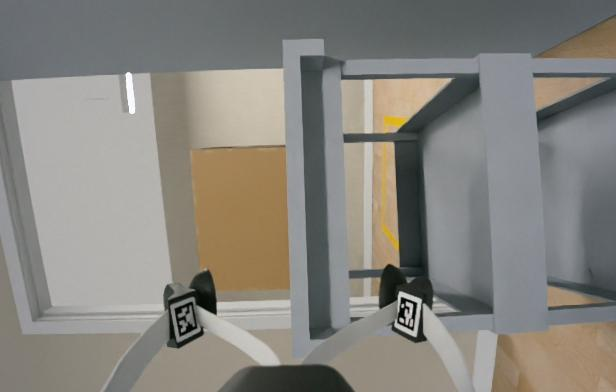

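Request:
move --r1 '{"base":{"translate_m":0.36,"strafe_m":-0.04},"pace":"slow"}' --blocking false

Request:
wait --seconds 6

Request:
move --r1 '{"joints":{"gripper_m":-0.03}}' --blocking false

Request:
wait --seconds 3

Request:
move --r1 '{"base":{"translate_m":0.35},"pace":"slow","contact_limits":{"translate_m":0.8}}' --blocking false

Request:
wait --seconds 6 --cameras '["r1_head_camera","r1_wrist_camera"]'

Scene clock: 872.43 s.
move: r1 moving
r1.base_odometry: x=-2.946 y=-0.920 heading=+0.988
r1.turned_by_wheels: +0.000
r1.turned_by_imu: +0.000
r1.base_tilt: forward=-1.6 right=+1.3
r1.lidar_m: 0.82 2.03 2.61 2.60 2.95 3.98 3.98 2.51 2.14 0.91 0.83 0.90
r1.base_status: translate_m moving; strafe_m moving
r1.joint_positions: lift_m=+0.680 arm_m=+0.100 wrist_yaw_rad=+0.002 wrist_pitch_rad=+0.004 wrist_roll_rad=+1.568 gripper_m=+0.080
r1.joint_status: not commanded
r1.measured_speeds: translate_m=+0.048 strafe_m=-0.006 rotate_rad=-0.001 lift_m=+0.000 arm_m=+0.000 wrist_yaw_rad=+0.000 wrist_pitch_rad=+0.000 wrist_roll_rad=+0.000
r1.motor_effort: lift_m=+24(24) arm_m=-4(4) wheel_0=+5(7) wheel_1=+4(6) wheel_2=-7(7)
r1.servo_current: wrist_yaw_rad=52(65) wrist_pitch_rad=46(46) wrist_roll_rad=65(65) gripper_m=46(46)
r1.hand_pose: x=+0.5595 y=-0.0868 z=+0.8565 quat_wxyz=(+0.708, +0.706, +0.002, -0.001) (m; r1's base frame)
r1.wrist_depth_mm: - - - - - - - / - - - 621 - 621 627 / - - - 798 - 615 - / - - 820 609 - - - / - - 831 831 - - 603 / 1618 - 197 591 190 - 603 / - 148 - 138 - 1499 1255
r2.base_odometry: x=-2.979 y=+0.279 heading=-2.801
r2.turned_by_wheels: +0.000
r2.turned_by_imu: +0.000
r2.base_tilt: forward=-0.6 right=+0.0
r2.lidar_m: 0.68 0.46 0.88 0.81 1.02 4.60 1.77 1.30 1.23 1.31 1.25 1.20
r2.base_status: not commanded
r2.joint_positions: lift_m=+0.890 arm_m=+0.100 wrist_yaw_rad=+1.009 wrist_pitch_rad=+0.001 wrist_roll_rad=+0.000 gripper_m=-0.028
r2.joint_status: not commanded
r2.measured_speeds: all 0
r2.motor_effort: lift_m=+21(21) arm_m=+4(4) wheel_0=+24(24) wheel_1=+4(4) wheel_2=+5(5)
r2.servo_current: wrist_yaw_rad=189(202) wrist_pitch_rad=46(46) wrist_roll_rad=46(59) gripper_m=98(104)
r2.contact_limits: translate_m 0.8
r2.hand_pose: x=+0.4986 y=+0.1974 z=+1.0677 quat_wxyz=(+0.876, +0.000, +0.000, +0.483) (m; r2's base frame)
r2.wrist_depth_mm: - - 233 244 250 259 267 / - - 235 246 253 259 267 / - - 236 246 253 260 270 / - - 236 248 254 264 271 / - - 238 170 255 265 272 / 741 - 177 175 255 266 274 / - 236 241 - 256 270 276

Scene clock: 876.83 s.
earlier move: r1 done
r1.base_odometry: x=-2.723 y=-0.651 heading=+0.988
r1.turned_by_wheels: +0.000
r1.turned_by_imu: +0.000
r1.base_tilt: forward=-1.6 right=+1.3
r1.lidar_m: 0.51 1.62 2.59 2.56 2.91 4.30 - 2.61 2.13 0.72 0.62 0.55
r1.base_status: done
r1.joint_positions: lift_m=+0.680 arm_m=+0.100 wrist_yaw_rad=+0.002 wrist_pitch_rad=+0.004 wrist_roll_rad=+1.568 gripper_m=+0.080
r1.joint_status: not commanded
r1.measured_speeds: all 0
r1.motor_effort: lift_m=+24(24) arm_m=-4(4) wheel_0=+4(8) wheel_1=+2(6) wheel_2=-2(8)
r1.servo_current: wrist_yaw_rad=46(72) wrist_pitch_rad=46(52) wrist_roll_rad=46(65) gripper_m=39(52)
r1.hand_pose: x=+0.5595 y=-0.0868 z=+0.8565 quat_wxyz=(+0.708, +0.706, +0.002, -0.001) (m; r1's base frame)
r1.wrist_depth_mm: - - - 204 266 1708 - / - - - 263 263 1808 - / - - - 260 260 - - / - 466 462 258 259 - - / - 477 477 256 257 - - / - 488 212 255 195 - - / - 164 496 139 254 - -
r2.base_odometry: x=-2.979 y=+0.279 heading=-2.801
r2.turned_by_wheels: +0.000
r2.turned_by_imu: +0.001
r2.base_tilt: forward=-0.7 right=+0.0
r2.lidar_m: 0.70 0.47 0.72 0.71 4.79 4.58 1.78 1.31 1.25 1.29 1.25 1.19
r2.base_status: not commanded
r2.joint_positions: lift_m=+0.890 arm_m=+0.100 wrist_yaw_rad=+1.009 wrist_pitch_rad=+0.001 wrist_roll_rad=+0.000 gripper_m=-0.028
r2.joint_status: not commanded
r2.measured_speeds: all 0
r2.on_its_own: wrist_yaw_rad is at rest, and its servo_current (176 mA) is outside its rest range (0 to 104 mA)
r2.motor_effort: lift_m=+21(21) arm_m=+4(4) wheel_0=+23(24) wheel_1=+3(4) wheel_2=+5(6)
r2.servo_current: wrist_yaw_rad=176(202) wrist_pitch_rad=39(52) wrist_roll_rad=46(59) gripper_m=91(104)
r2.contact_limits: translate_m 0.8
r2.hand_pose: x=+0.4986 y=+0.1974 z=+1.0677 quat_wxyz=(+0.876, +0.000, +0.000, +0.483) (m; r2's base frame)
r2.wrist_depth_mm: - - 233 243 251 259 267 / - - 236 246 253 260 267 / - - 236 247 254 262 271 / - - 236 248 255 264 272 / - 778 238 170 256 266 271 / - - 177 175 255 267 273 / - 236 240 - 256 271 276
wait: 4.40 of 6 s (r1 has come to rest)

Scene clock: 877.33 s.
move: r1 moving
r1.base_odometry: x=-2.723 y=-0.651 heading=+0.988
r1.turned_by_wheels: +0.000
r1.turned_by_imu: +0.000
r1.base_tilt: forward=-1.6 right=+1.2
r1.lidar_m: 0.50 1.66 2.59 2.58 2.90 4.33 - 2.59 2.18 0.71 0.63 0.55
r1.base_status: not commanded
r1.joint_positions: lift_m=+0.680 arm_m=+0.100 wrist_yaw_rad=+0.002 wrist_pitch_rad=+0.004 wrist_roll_rad=+1.568 gripper_m=+0.062
r1.joint_status: gripper_m moving
r1.measured_speeds: all 0
r1.motor_effort: lift_m=+24(24) arm_m=-4(4) wheel_0=+4(5) wheel_1=+2(2) wheel_2=-2(2)
r1.servo_current: wrist_yaw_rad=59(72) wrist_pitch_rad=46(52) wrist_roll_rad=33(65) gripper_m=104(104)
r1.hand_pose: x=+0.5595 y=-0.0868 z=+0.8565 quat_wxyz=(+0.708, +0.706, +0.002, -0.001) (m; r1's base frame)
r1.wrist_depth_mm: - - - - 266 1708 - / - - - 263 265 1756 - / - - - 260 263 - - / - 466 466 257 258 - - / - 477 473 255 257 - - / - 488 193 254 191 - - / - 168 500 138 254 - -
r2.base_odometry: x=-2.979 y=+0.279 heading=-2.801
r2.turned_by_wheels: +0.000
r2.turned_by_imu: +0.000
r2.base_tilt: forward=-0.7 right=+0.0
r2.lidar_m: 0.70 0.47 0.72 0.74 4.77 4.59 1.81 1.31 1.25 1.31 1.27 1.21
r2.base_status: not commanded
r2.joint_positions: lift_m=+0.890 arm_m=+0.100 wrist_yaw_rad=+1.009 wrist_pitch_rad=+0.001 wrist_roll_rad=+0.000 gripper_m=-0.028
r2.joint_status: not commanded
r2.measured_speeds: all 0
r2.motor_effort: lift_m=+21(21) arm_m=+4(4) wheel_0=+24(24) wheel_1=+3(4) wheel_2=+5(5)
r2.servo_current: wrist_yaw_rad=182(195) wrist_pitch_rad=39(46) wrist_roll_rad=39(59) gripper_m=98(98)
r2.contact_limits: translate_m 0.8
r2.hand_pose: x=+0.4986 y=+0.1974 z=+1.0677 quat_wxyz=(+0.876, +0.000, +0.000, +0.483) (m; r2's base frame)
r2.wrist_depth_mm: - - 233 244 250 259 267 / - - 234 245 252 259 267 / - - 236 247 254 263 268 / - - 236 247 253 263 271 / - 788 237 169 255 265 271 / - - 177 175 255 267 273 / - 237 240 - 254 270 276

Scene clock: 878.63 s.
earlier move: r1 done
r1.base_odometry: x=-2.723 y=-0.651 heading=+0.988
r1.turned_by_wheels: +0.000
r1.turned_by_imu: +0.000
r1.base_tilt: forward=-1.6 right=+1.3
r1.lidar_m: 0.50 1.63 2.59 2.57 2.92 4.32 - 2.58 2.17 0.70 0.62 0.53
r1.base_status: not commanded
r1.joint_positions: lift_m=+0.680 arm_m=+0.100 wrist_yaw_rad=+0.002 wrist_pitch_rad=+0.004 wrist_roll_rad=+1.568 gripper_m=-0.029
r1.joint_status: all done
r1.measured_speeds: all 0
r1.motor_effort: lift_m=+24(24) arm_m=-4(4) wheel_0=+3(5) wheel_1=+1(2) wheel_2=+1(2)
r1.servo_current: wrist_yaw_rad=39(72) wrist_pitch_rad=39(52) wrist_roll_rad=39(65) gripper_m=98(182)
r1.hand_pose: x=+0.5595 y=-0.0868 z=+0.8566 quat_wxyz=(+0.708, +0.706, +0.002, -0.001) (m; r1's base frame)
r1.wrist_depth_mm: - - - 262 263 1756 - / - - - 259 262 1808 - / - - - 257 258 - - / - 462 466 256 257 - - / - 480 477 254 255 - - / - 488 198 196 180 - - / - 146 504 162 251 132 -
r2.base_odometry: x=-2.979 y=+0.279 heading=-2.801
r2.turned_by_wheels: +0.000
r2.turned_by_imu: +0.000
r2.base_tilt: forward=-0.7 right=+0.0
r2.lidar_m: 0.67 0.45 0.74 0.74 4.80 4.60 1.79 1.31 1.23 1.31 1.24 1.21
r2.base_status: not commanded
r2.joint_positions: lift_m=+0.890 arm_m=+0.100 wrist_yaw_rad=+1.009 wrist_pitch_rad=+0.001 wrist_roll_rad=+0.000 gripper_m=-0.028
r2.joint_status: not commanded
r2.measured_speeds: all 0
r2.on_its_own: wrist_yaw_rad is at rest, and its servo_current (176 mA) is outside its rest range (0 to 104 mA)
r2.motor_effort: lift_m=+21(21) arm_m=+4(4) wheel_0=+23(24) wheel_1=+3(4) wheel_2=+5(5)
r2.servo_current: wrist_yaw_rad=176(195) wrist_pitch_rad=39(46) wrist_roll_rad=39(59) gripper_m=98(104)
r2.contact_limits: translate_m 0.8
r2.hand_pose: x=+0.4986 y=+0.1974 z=+1.0677 quat_wxyz=(+0.876, +0.000, +0.000, +0.483) (m; r2's base frame)
r2.wrist_depth_mm: - - 233 243 251 260 265 / - - 235 246 252 259 268 / - - 234 246 253 263 270 / - - 236 247 254 264 271 / - 768 237 170 256 265 273 / - - 177 175 255 267 274 / - 238 239 - 255 270 276
wait: 1.30 of 3 s (r1 has come to rest)

Scene clock: 879.13 s.
move: r1 moving
r1.base_odometry: x=-2.716 y=-0.641 heading=+0.989
r1.turned_by_wheels: +0.000
r1.turned_by_imu: +0.000
r1.base_tilt: forward=-1.6 right=+1.3
r1.lidar_m: 0.50 1.63 2.59 2.55 2.91 4.34 - 2.61 2.17 0.71 0.62 0.54
r1.base_status: translate_m moving
r1.joint_positions: lift_m=+0.680 arm_m=+0.100 wrist_yaw_rad=+0.002 wrist_pitch_rad=+0.004 wrist_roll_rad=+1.568 gripper_m=-0.029
r1.joint_status: not commanded
r1.measured_speeds: translate_m=+0.048 strafe_m=+0.000 rotate_rad=-0.002 lift_m=+0.000 arm_m=+0.000 wrist_yaw_rad=+0.000 wrist_pitch_rad=+0.000 wrist_roll_rad=+0.000
r1.motor_effort: lift_m=+24(24) arm_m=+1(4) wheel_0=+5(8) wheel_1=+5(7) wheel_2=-6(7)
r1.servo_current: wrist_yaw_rad=52(72) wrist_pitch_rad=39(52) wrist_roll_rad=33(52) gripper_m=72(98)
r1.contact_limits: translate_m 0.8
r1.hand_pose: x=+0.5594 y=-0.0868 z=+0.8567 quat_wxyz=(+0.708, +0.706, +0.002, -0.001) (m; r1's base frame)
r1.wrist_depth_mm: - - - 254 255 1708 - / - - - 253 253 1863 - / - - - 250 250 - - / - 455 455 248 250 - - / - 466 466 246 247 - - / - 477 196 195 181 - - / - 148 488 142 242 132 -
r2.base_odometry: x=-2.979 y=+0.279 heading=-2.801
r2.turned_by_wheels: +0.000
r2.turned_by_imu: +0.000
r2.base_tilt: forward=-0.7 right=+0.0
r2.lidar_m: 0.68 0.45 0.74 0.73 4.77 4.59 1.77 1.30 1.24 1.32 1.25 1.20
r2.base_status: not commanded
r2.joint_positions: lift_m=+0.890 arm_m=+0.100 wrist_yaw_rad=+1.009 wrist_pitch_rad=+0.001 wrist_roll_rad=+0.000 gripper_m=-0.028
r2.joint_status: not commanded
r2.measured_speeds: all 0
r2.motor_effort: lift_m=+21(21) arm_m=+4(4) wheel_0=+24(24) wheel_1=+4(4) wheel_2=+5(5)
r2.servo_current: wrist_yaw_rad=195(195) wrist_pitch_rad=39(46) wrist_roll_rad=59(65) gripper_m=98(104)
r2.contact_limits: translate_m 0.8
r2.hand_pose: x=+0.4986 y=+0.1974 z=+1.0677 quat_wxyz=(+0.876, +0.000, +0.000, +0.483) (m; r2's base frame)
r2.wrist_depth_mm: - - 232 244 251 259 266 / - - 235 247 252 262 268 / - - 236 245 253 260 268 / - - 236 248 254 263 270 / - 759 238 170 256 265 273 / - 750 177 175 255 266 274 / - 237 240 - 255 270 276

Scene clock: 883.40 s.
earlier move: r1 done
r1.base_odometry: x=-2.530 y=-0.359 heading=+0.988
r1.turned_by_wheels: -0.001
r1.turned_by_imu: -0.004
r1.base_tilt: forward=-1.6 right=+1.3
r1.lidar_m: 0.51 1.30 2.09 2.49 2.82 4.60 - 2.69 0.73 0.51 0.52 0.49
r1.base_status: done
r1.joint_positions: lift_m=+0.680 arm_m=+0.100 wrist_yaw_rad=-0.008 wrist_pitch_rad=+0.004 wrist_roll_rad=+1.568 gripper_m=-0.029
r1.joint_status: not commanded
r1.measured_speeds: all 0
r1.motor_effort: lift_m=+23(24) arm_m=+4(4) wheel_0=-1(11) wheel_1=+3(8) wheel_2=-5(16)
r1.servo_current: wrist_yaw_rad=59(98) wrist_pitch_rad=46(52) wrist_roll_rad=52(72) gripper_m=52(98)
r1.contact_limits: translate_m 0.8
r1.hand_pose: x=+0.5586 y=-0.0897 z=+0.8567 quat_wxyz=(+0.708, +0.706, -0.002, -0.004) (m; r1's base frame)
r1.wrist_depth_mm: - - - 206 208 1618 - / - - 554 212 213 - - / - 413 415 214 217 - - / - 436 436 220 222 - - / - 466 469 223 227 - - / - 504 189 182 181 1808 - / - - - 140 236 128 -
r2.base_odometry: x=-2.979 y=+0.279 heading=-2.801
r2.turned_by_wheels: +0.000
r2.turned_by_imu: +0.001
r2.base_tilt: forward=-0.7 right=+0.0
r2.lidar_m: 0.69 0.47 0.76 3.64 4.80 4.59 1.78 1.30 1.24 1.30 1.27 1.19
r2.base_status: not commanded
r2.joint_positions: lift_m=+0.890 arm_m=+0.100 wrist_yaw_rad=+1.009 wrist_pitch_rad=+0.001 wrist_roll_rad=+0.000 gripper_m=-0.028
r2.joint_status: not commanded
r2.measured_speeds: all 0
r2.on_its_own: wrist_yaw_rad is at rest, and its servo_current (195 mA) is outside its rest range (0 to 104 mA)
r2.motor_effort: lift_m=+21(21) arm_m=+4(4) wheel_0=+24(24) wheel_1=+3(4) wheel_2=+5(6)
r2.servo_current: wrist_yaw_rad=195(208) wrist_pitch_rad=39(52) wrist_roll_rad=39(65) gripper_m=104(104)
r2.contact_limits: translate_m 0.8
r2.hand_pose: x=+0.4986 y=+0.1974 z=+1.0677 quat_wxyz=(+0.876, +0.000, +0.000, +0.483) (m; r2's base frame)
r2.wrist_depth_mm: - 640 233 243 252 259 267 / - 634 235 246 252 260 267 / - 647 236 245 254 262 268 / - 640 237 249 253 264 271 / - 640 238 169 256 265 272 / - 634 177 175 255 267 274 / - 237 241 - 255 270 276
wait: 4.27 of 6 s (r1 has come to rest)
pictures: r1_head_camera, r1_wrist_camera
Images, in order (width x height): r1_head_camera 420x560, r1_wrist_camera 616x392.

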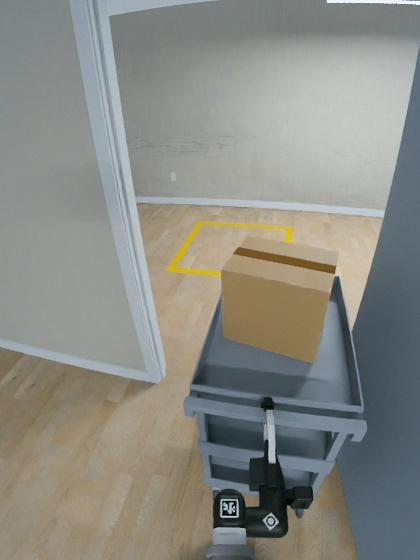

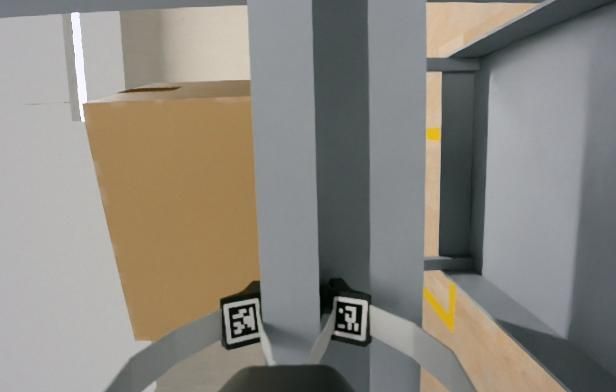

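Request:
move --r1 '{"base":{"translate_m":0.3,"strafe_m":-0.06},"pace":"slow","contact_limits":{"translate_m":0.8}}' --blocking false

Request:
wait --seconds 6 --cameras '["r1_head_camera","r1_wrist_camera"]'

Scene clock: 892.83 s.
move: r1 moving
r1.base_odometry: x=-2.521 y=-0.350 heading=+0.988
r1.turned_by_wheels: +0.000
r1.turned_by_imu: +0.000
r1.base_tilt: forward=-1.6 right=+1.2
r1.lidar_m: 0.50 1.27 2.08 2.50 2.83 4.64 - 2.70 0.75 0.48 0.51 0.49
r1.base_status: translate_m moving; strafe_m moving
r1.joint_positions: lift_m=+0.680 arm_m=+0.100 wrist_yaw_rad=-0.008 wrist_pitch_rad=+0.004 wrist_roll_rad=+1.568 gripper_m=-0.029
r1.joint_status: not commanded
r1.measured_speeds: translate_m=+0.049 strafe_m=-0.009 rotate_rad=+0.001 lift_m=+0.000 arm_m=+0.000 wrist_yaw_rad=+0.000 wrist_pitch_rad=+0.000 wrist_roll_rad=+0.000
r1.motor_effort: lift_m=+24(24) arm_m=+4(4) wheel_0=+5(5) wheel_1=+2(5) wheel_2=-10(12)
r1.servo_current: wrist_yaw_rad=65(65) wrist_pitch_rad=46(46) wrist_roll_rad=59(59) gripper_m=52(52)
r1.contact_limits: translate_m 0.8
r1.hand_pose: x=+0.5586 y=-0.0897 z=+0.8567 quat_wxyz=(+0.708, +0.706, -0.002, -0.004) (m; r1's base frame)
r1.wrist_depth_mm: - - - 205 206 1576 - / - - 512 210 211 - - / - 413 415 214 216 - - / - 439 439 218 222 - - / - 466 466 224 225 - - / - 508 189 182 229 1756 - / - - - 141 236 128 -
r2.base_odometry: x=-2.979 y=+0.279 heading=-2.801
r2.turned_by_wheels: +0.000
r2.turned_by_imu: +0.000
r2.base_tilt: forward=-0.7 right=+0.0
r2.lidar_m: 0.67 0.45 0.76 3.65 4.77 4.60 1.78 1.33 1.23 1.29 1.26 1.20
r2.base_status: not commanded
r2.joint_positions: lift_m=+0.890 arm_m=+0.100 wrist_yaw_rad=+1.009 wrist_pitch_rad=+0.001 wrist_roll_rad=+0.000 gripper_m=-0.028
r2.joint_status: not commanded
r2.measured_speeds: all 0
r2.motor_effort: lift_m=+21(21) arm_m=+4(4) wheel_0=+24(24) wheel_1=+3(4) wheel_2=+5(5)
r2.servo_current: wrist_yaw_rad=195(195) wrist_pitch_rad=39(46) wrist_roll_rad=46(59) gripper_m=91(104)
r2.contact_limits: translate_m 0.8
r2.hand_pose: x=+0.4986 y=+0.1974 z=+1.0677 quat_wxyz=(+0.876, +0.000, +0.000, +0.483) (m; r2's base frame)
r2.wrist_depth_mm: - 634 233 243 251 259 267 / - 640 235 245 253 262 270 / - 640 235 245 253 260 270 / - - 237 248 255 262 270 / - 647 238 170 256 264 272 / - 621 178 176 255 266 273 / - 238 240 - 255 271 277

Scene clock: 896.67 s.
earlier move: r1 done
r1.base_odometry: x=-2.315 y=-0.141 heading=+0.989
r1.turned_by_wheels: +0.001
r1.turned_by_imu: +0.001
r1.base_tilt: forward=-1.6 right=+1.3
r1.lidar_m: 0.50 1.05 1.56 2.49 2.83 4.65 - 2.67 0.47 0.42 0.46 0.46
r1.base_status: done
r1.joint_positions: lift_m=+0.680 arm_m=+0.100 wrist_yaw_rad=+0.001 wrist_pitch_rad=+0.004 wrist_roll_rad=+1.568 gripper_m=-0.029
r1.joint_status: not commanded
r1.measured_speeds: all 0
r1.motor_effort: lift_m=+24(24) arm_m=+4(4) wheel_0=+10(12) wheel_1=+4(7) wheel_2=+1(12)
r1.servo_current: wrist_yaw_rad=52(72) wrist_pitch_rad=46(52) wrist_roll_rad=39(65) gripper_m=46(59)
r1.contact_limits: translate_m 0.8
r1.hand_pose: x=+0.5594 y=-0.0871 z=+0.8567 quat_wxyz=(+0.708, +0.706, +0.002, -0.001) (m; r1's base frame)
r1.wrist_depth_mm: 1756 355 353 - 166 166 - / - 370 366 117 177 - - / - 407 404 126 188 - - / - 469 462 - 202 - - / - - 517 - 220 1756 - / - - - - 230 1661 - / - - 185 151 168 1464 1308
r2.base_odometry: x=-2.979 y=+0.279 heading=-2.801
r2.turned_by_wheels: +0.000
r2.turned_by_imu: +0.001
r2.base_tilt: forward=-0.7 right=+0.0
r2.lidar_m: 0.68 0.45 0.88 3.65 4.79 4.59 1.77 1.29 1.23 1.31 1.27 1.21
r2.base_status: not commanded
r2.joint_positions: lift_m=+0.890 arm_m=+0.100 wrist_yaw_rad=+1.009 wrist_pitch_rad=+0.001 wrist_roll_rad=+0.000 gripper_m=-0.028
r2.joint_status: not commanded
r2.measured_speeds: all 0
r2.on_its_own: wrist_yaw_rad is at rest, and its servo_current (189 mA) is outside its rest range (0 to 104 mA)
r2.motor_effort: lift_m=+21(21) arm_m=+4(4) wheel_0=+24(24) wheel_1=+3(4) wheel_2=+5(6)
r2.servo_current: wrist_yaw_rad=189(202) wrist_pitch_rad=46(46) wrist_roll_rad=39(59) gripper_m=104(104)
r2.contact_limits: translate_m 0.8
r2.hand_pose: x=+0.4986 y=+0.1974 z=+1.0677 quat_wxyz=(+0.876, +0.000, +0.000, +0.483) (m; r2's base frame)
r2.wrist_depth_mm: - - 232 244 250 260 266 / - - 235 246 252 260 268 / - - 235 246 253 260 270 / - - 237 247 255 263 271 / - - 238 169 256 265 273 / - - 177 175 255 267 273 / - 236 240 - 255 268 276
wait: 3.83 of 6 s (r1 has come to rest)
pictures: r1_head_camera, r1_wrist_camera
Images, in order (width x height): r1_head_camera 420x560, r1_wrist_camera 616x392.

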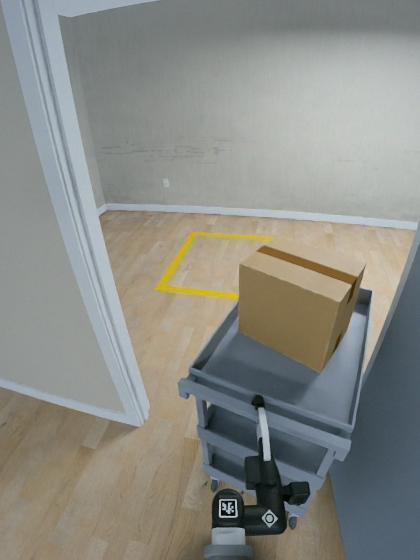

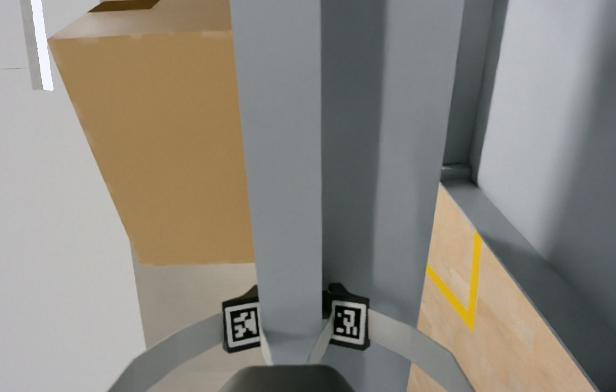

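Request:
move --r1 '{"base":{"translate_m":-0.3,"strafe_m":-0.18},"pace":"slow","contact_limits":{"translate_m":0.8}}' --blocking false

Request:
wait --seconds 7 --cameras '["r1_head_camera","r1_head_right_camera"]'

Scene clock: 903.53 s.
move: r1 moving
r1.base_odometry: x=-2.316 y=-0.156 heading=+0.990
r1.turned_by_wheels: +0.001
r1.turned_by_imu: +0.001
r1.base_tilt: forward=-1.6 right=+1.2
r1.lidar_m: 0.53 1.02 1.54 2.51 2.84 4.68 - 2.65 0.46 0.43 0.45 0.45
r1.base_status: translate_m moving; strafe_m moving
r1.joint_positions: lift_m=+0.680 arm_m=+0.100 wrist_yaw_rad=+0.003 wrist_pitch_rad=+0.004 wrist_roll_rad=+1.568 gripper_m=-0.029
r1.joint_status: not commanded
r1.measured_speeds: translate_m=-0.046 strafe_m=-0.028 rotate_rad=+0.000 lift_m=+0.000 arm_m=+0.000 wrist_yaw_rad=+0.001 wrist_pitch_rad=+0.000 wrist_roll_rad=+0.000
r1.motor_effort: lift_m=+23(24) arm_m=-4(4) wheel_0=+6(8) wheel_1=-6(7) wheel_2=+10(11)
r1.servo_current: wrist_yaw_rad=46(65) wrist_pitch_rad=46(52) wrist_roll_rad=46(78) gripper_m=39(52)
r1.contact_limits: translate_m 0.8
r1.hand_pose: x=+0.5596 y=-0.0866 z=+0.8567 quat_wxyz=(+0.708, +0.706, +0.002, +0.000) (m; r1's base frame)
r1.wrist_depth_mm: 1808 368 355 110 167 - - / - 370 373 120 179 - - / - 407 413 184 190 - - / - 469 459 - 204 - - / - - 521 - 220 1756 - / - - - 185 230 1661 - / - - 185 151 167 1464 1336
r2.base_odometry: x=-2.979 y=+0.279 heading=-2.801
r2.turned_by_wheels: +0.000
r2.turned_by_imu: +0.000
r2.base_tilt: forward=-0.7 right=+0.0
r2.lidar_m: 0.66 0.46 0.84 3.66 4.78 4.60 1.76 1.31 1.22 1.31 1.28 1.18
r2.base_status: not commanded
r2.joint_positions: lift_m=+0.890 arm_m=+0.100 wrist_yaw_rad=+1.009 wrist_pitch_rad=+0.001 wrist_roll_rad=+0.000 gripper_m=-0.028
r2.joint_status: not commanded
r2.measured_speeds: all 0
r2.motor_effort: lift_m=+21(21) arm_m=+4(4) wheel_0=+24(24) wheel_1=+3(4) wheel_2=+5(5)
r2.servo_current: wrist_yaw_rad=182(195) wrist_pitch_rad=46(46) wrist_roll_rad=52(52) gripper_m=104(104)
r2.contact_limits: translate_m 0.8
r2.hand_pose: x=+0.4986 y=+0.1974 z=+1.0677 quat_wxyz=(+0.876, +0.000, +0.000, +0.483) (m; r2's base frame)
r2.wrist_depth_mm: - - 233 242 251 259 266 / - - 234 247 252 260 267 / - - 235 246 253 262 268 / - - 236 247 254 263 271 / - - 238 170 255 264 272 / - - 177 175 256 267 274 / - 237 240 - 255 270 276

Scene clock: 907.70 s.
earlier move: r1 done
r1.base_odometry: x=-2.330 y=-0.491 heading=+0.991
r1.turned_by_wheels: +0.001
r1.turned_by_imu: +0.000
r1.base_tilt: forward=-1.6 right=+1.2
r1.lidar_m: 0.50 0.51 2.01 2.75 3.12 4.76 - 2.43 0.54 0.25 0.27 0.39
r1.base_status: done
r1.joint_positions: lift_m=+0.680 arm_m=+0.100 wrist_yaw_rad=+0.011 wrist_pitch_rad=+0.004 wrist_roll_rad=+1.568 gripper_m=-0.029
r1.joint_status: not commanded
r1.measured_speeds: all 0
r1.motor_effort: lift_m=+23(24) arm_m=-4(4) wheel_0=+11(12) wheel_1=-1(9) wheel_2=+14(15)
r1.servo_current: wrist_yaw_rad=78(85) wrist_pitch_rad=39(59) wrist_roll_rad=46(78) gripper_m=46(59)
r1.contact_limits: translate_m 0.8
r1.hand_pose: x=+0.5603 y=-0.0842 z=+0.8567 quat_wxyz=(+0.708, +0.706, +0.005, +0.003) (m; r1's base frame)
r1.wrist_depth_mm: 394 413 418 221 221 439 439 / - - - 224 224 - - / - 424 427 225 227 - - / - 436 433 229 228 - - / - 455 452 169 231 - - / - 480 466 182 231 - - / - 492 176 146 175 - -
r2.base_odometry: x=-2.979 y=+0.279 heading=-2.801
r2.turned_by_wheels: +0.000
r2.turned_by_imu: +0.001
r2.base_tilt: forward=-0.7 right=+0.0
r2.lidar_m: 0.68 0.47 0.53 3.62 4.76 4.60 1.80 1.30 1.23 1.33 1.27 1.21
r2.base_status: not commanded
r2.joint_positions: lift_m=+0.890 arm_m=+0.100 wrist_yaw_rad=+1.009 wrist_pitch_rad=+0.001 wrist_roll_rad=+0.000 gripper_m=-0.028
r2.joint_status: not commanded
r2.measured_speeds: all 0
r2.on_its_own: wrist_yaw_rad is at rest, and its servo_current (189 mA) is outside its rest range (0 to 104 mA)
r2.motor_effort: lift_m=+21(21) arm_m=+3(4) wheel_0=+23(24) wheel_1=+3(4) wheel_2=+5(5)
r2.servo_current: wrist_yaw_rad=189(208) wrist_pitch_rad=39(46) wrist_roll_rad=39(59) gripper_m=98(104)
r2.contact_limits: translate_m 0.8
r2.hand_pose: x=+0.4986 y=+0.1974 z=+1.0677 quat_wxyz=(+0.876, +0.000, +0.000, +0.483) (m; r2's base frame)
r2.wrist_depth_mm: - 407 233 244 251 259 267 / - 404 235 247 253 260 267 / - 410 236 246 254 262 268 / - 418 236 249 255 264 270 / - 413 239 169 255 265 272 / 397 394 177 175 256 266 274 / 392 236 241 - 255 272 276
wait: 4.17 of 7 s (r1 has come to rest)
pictures: r1_head_camera, r1_head_right_camera
Images, in order (width x height): r1_head_camera 420x560, r1_head_right_camera 420x672.

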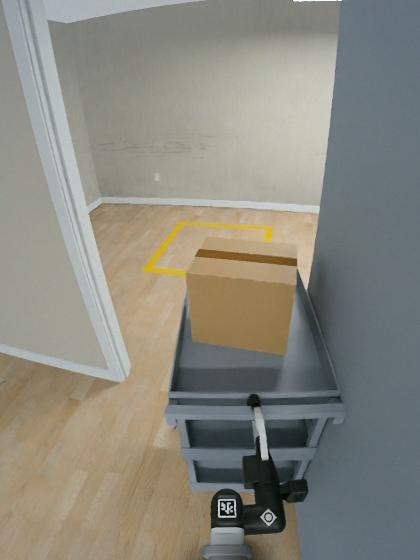

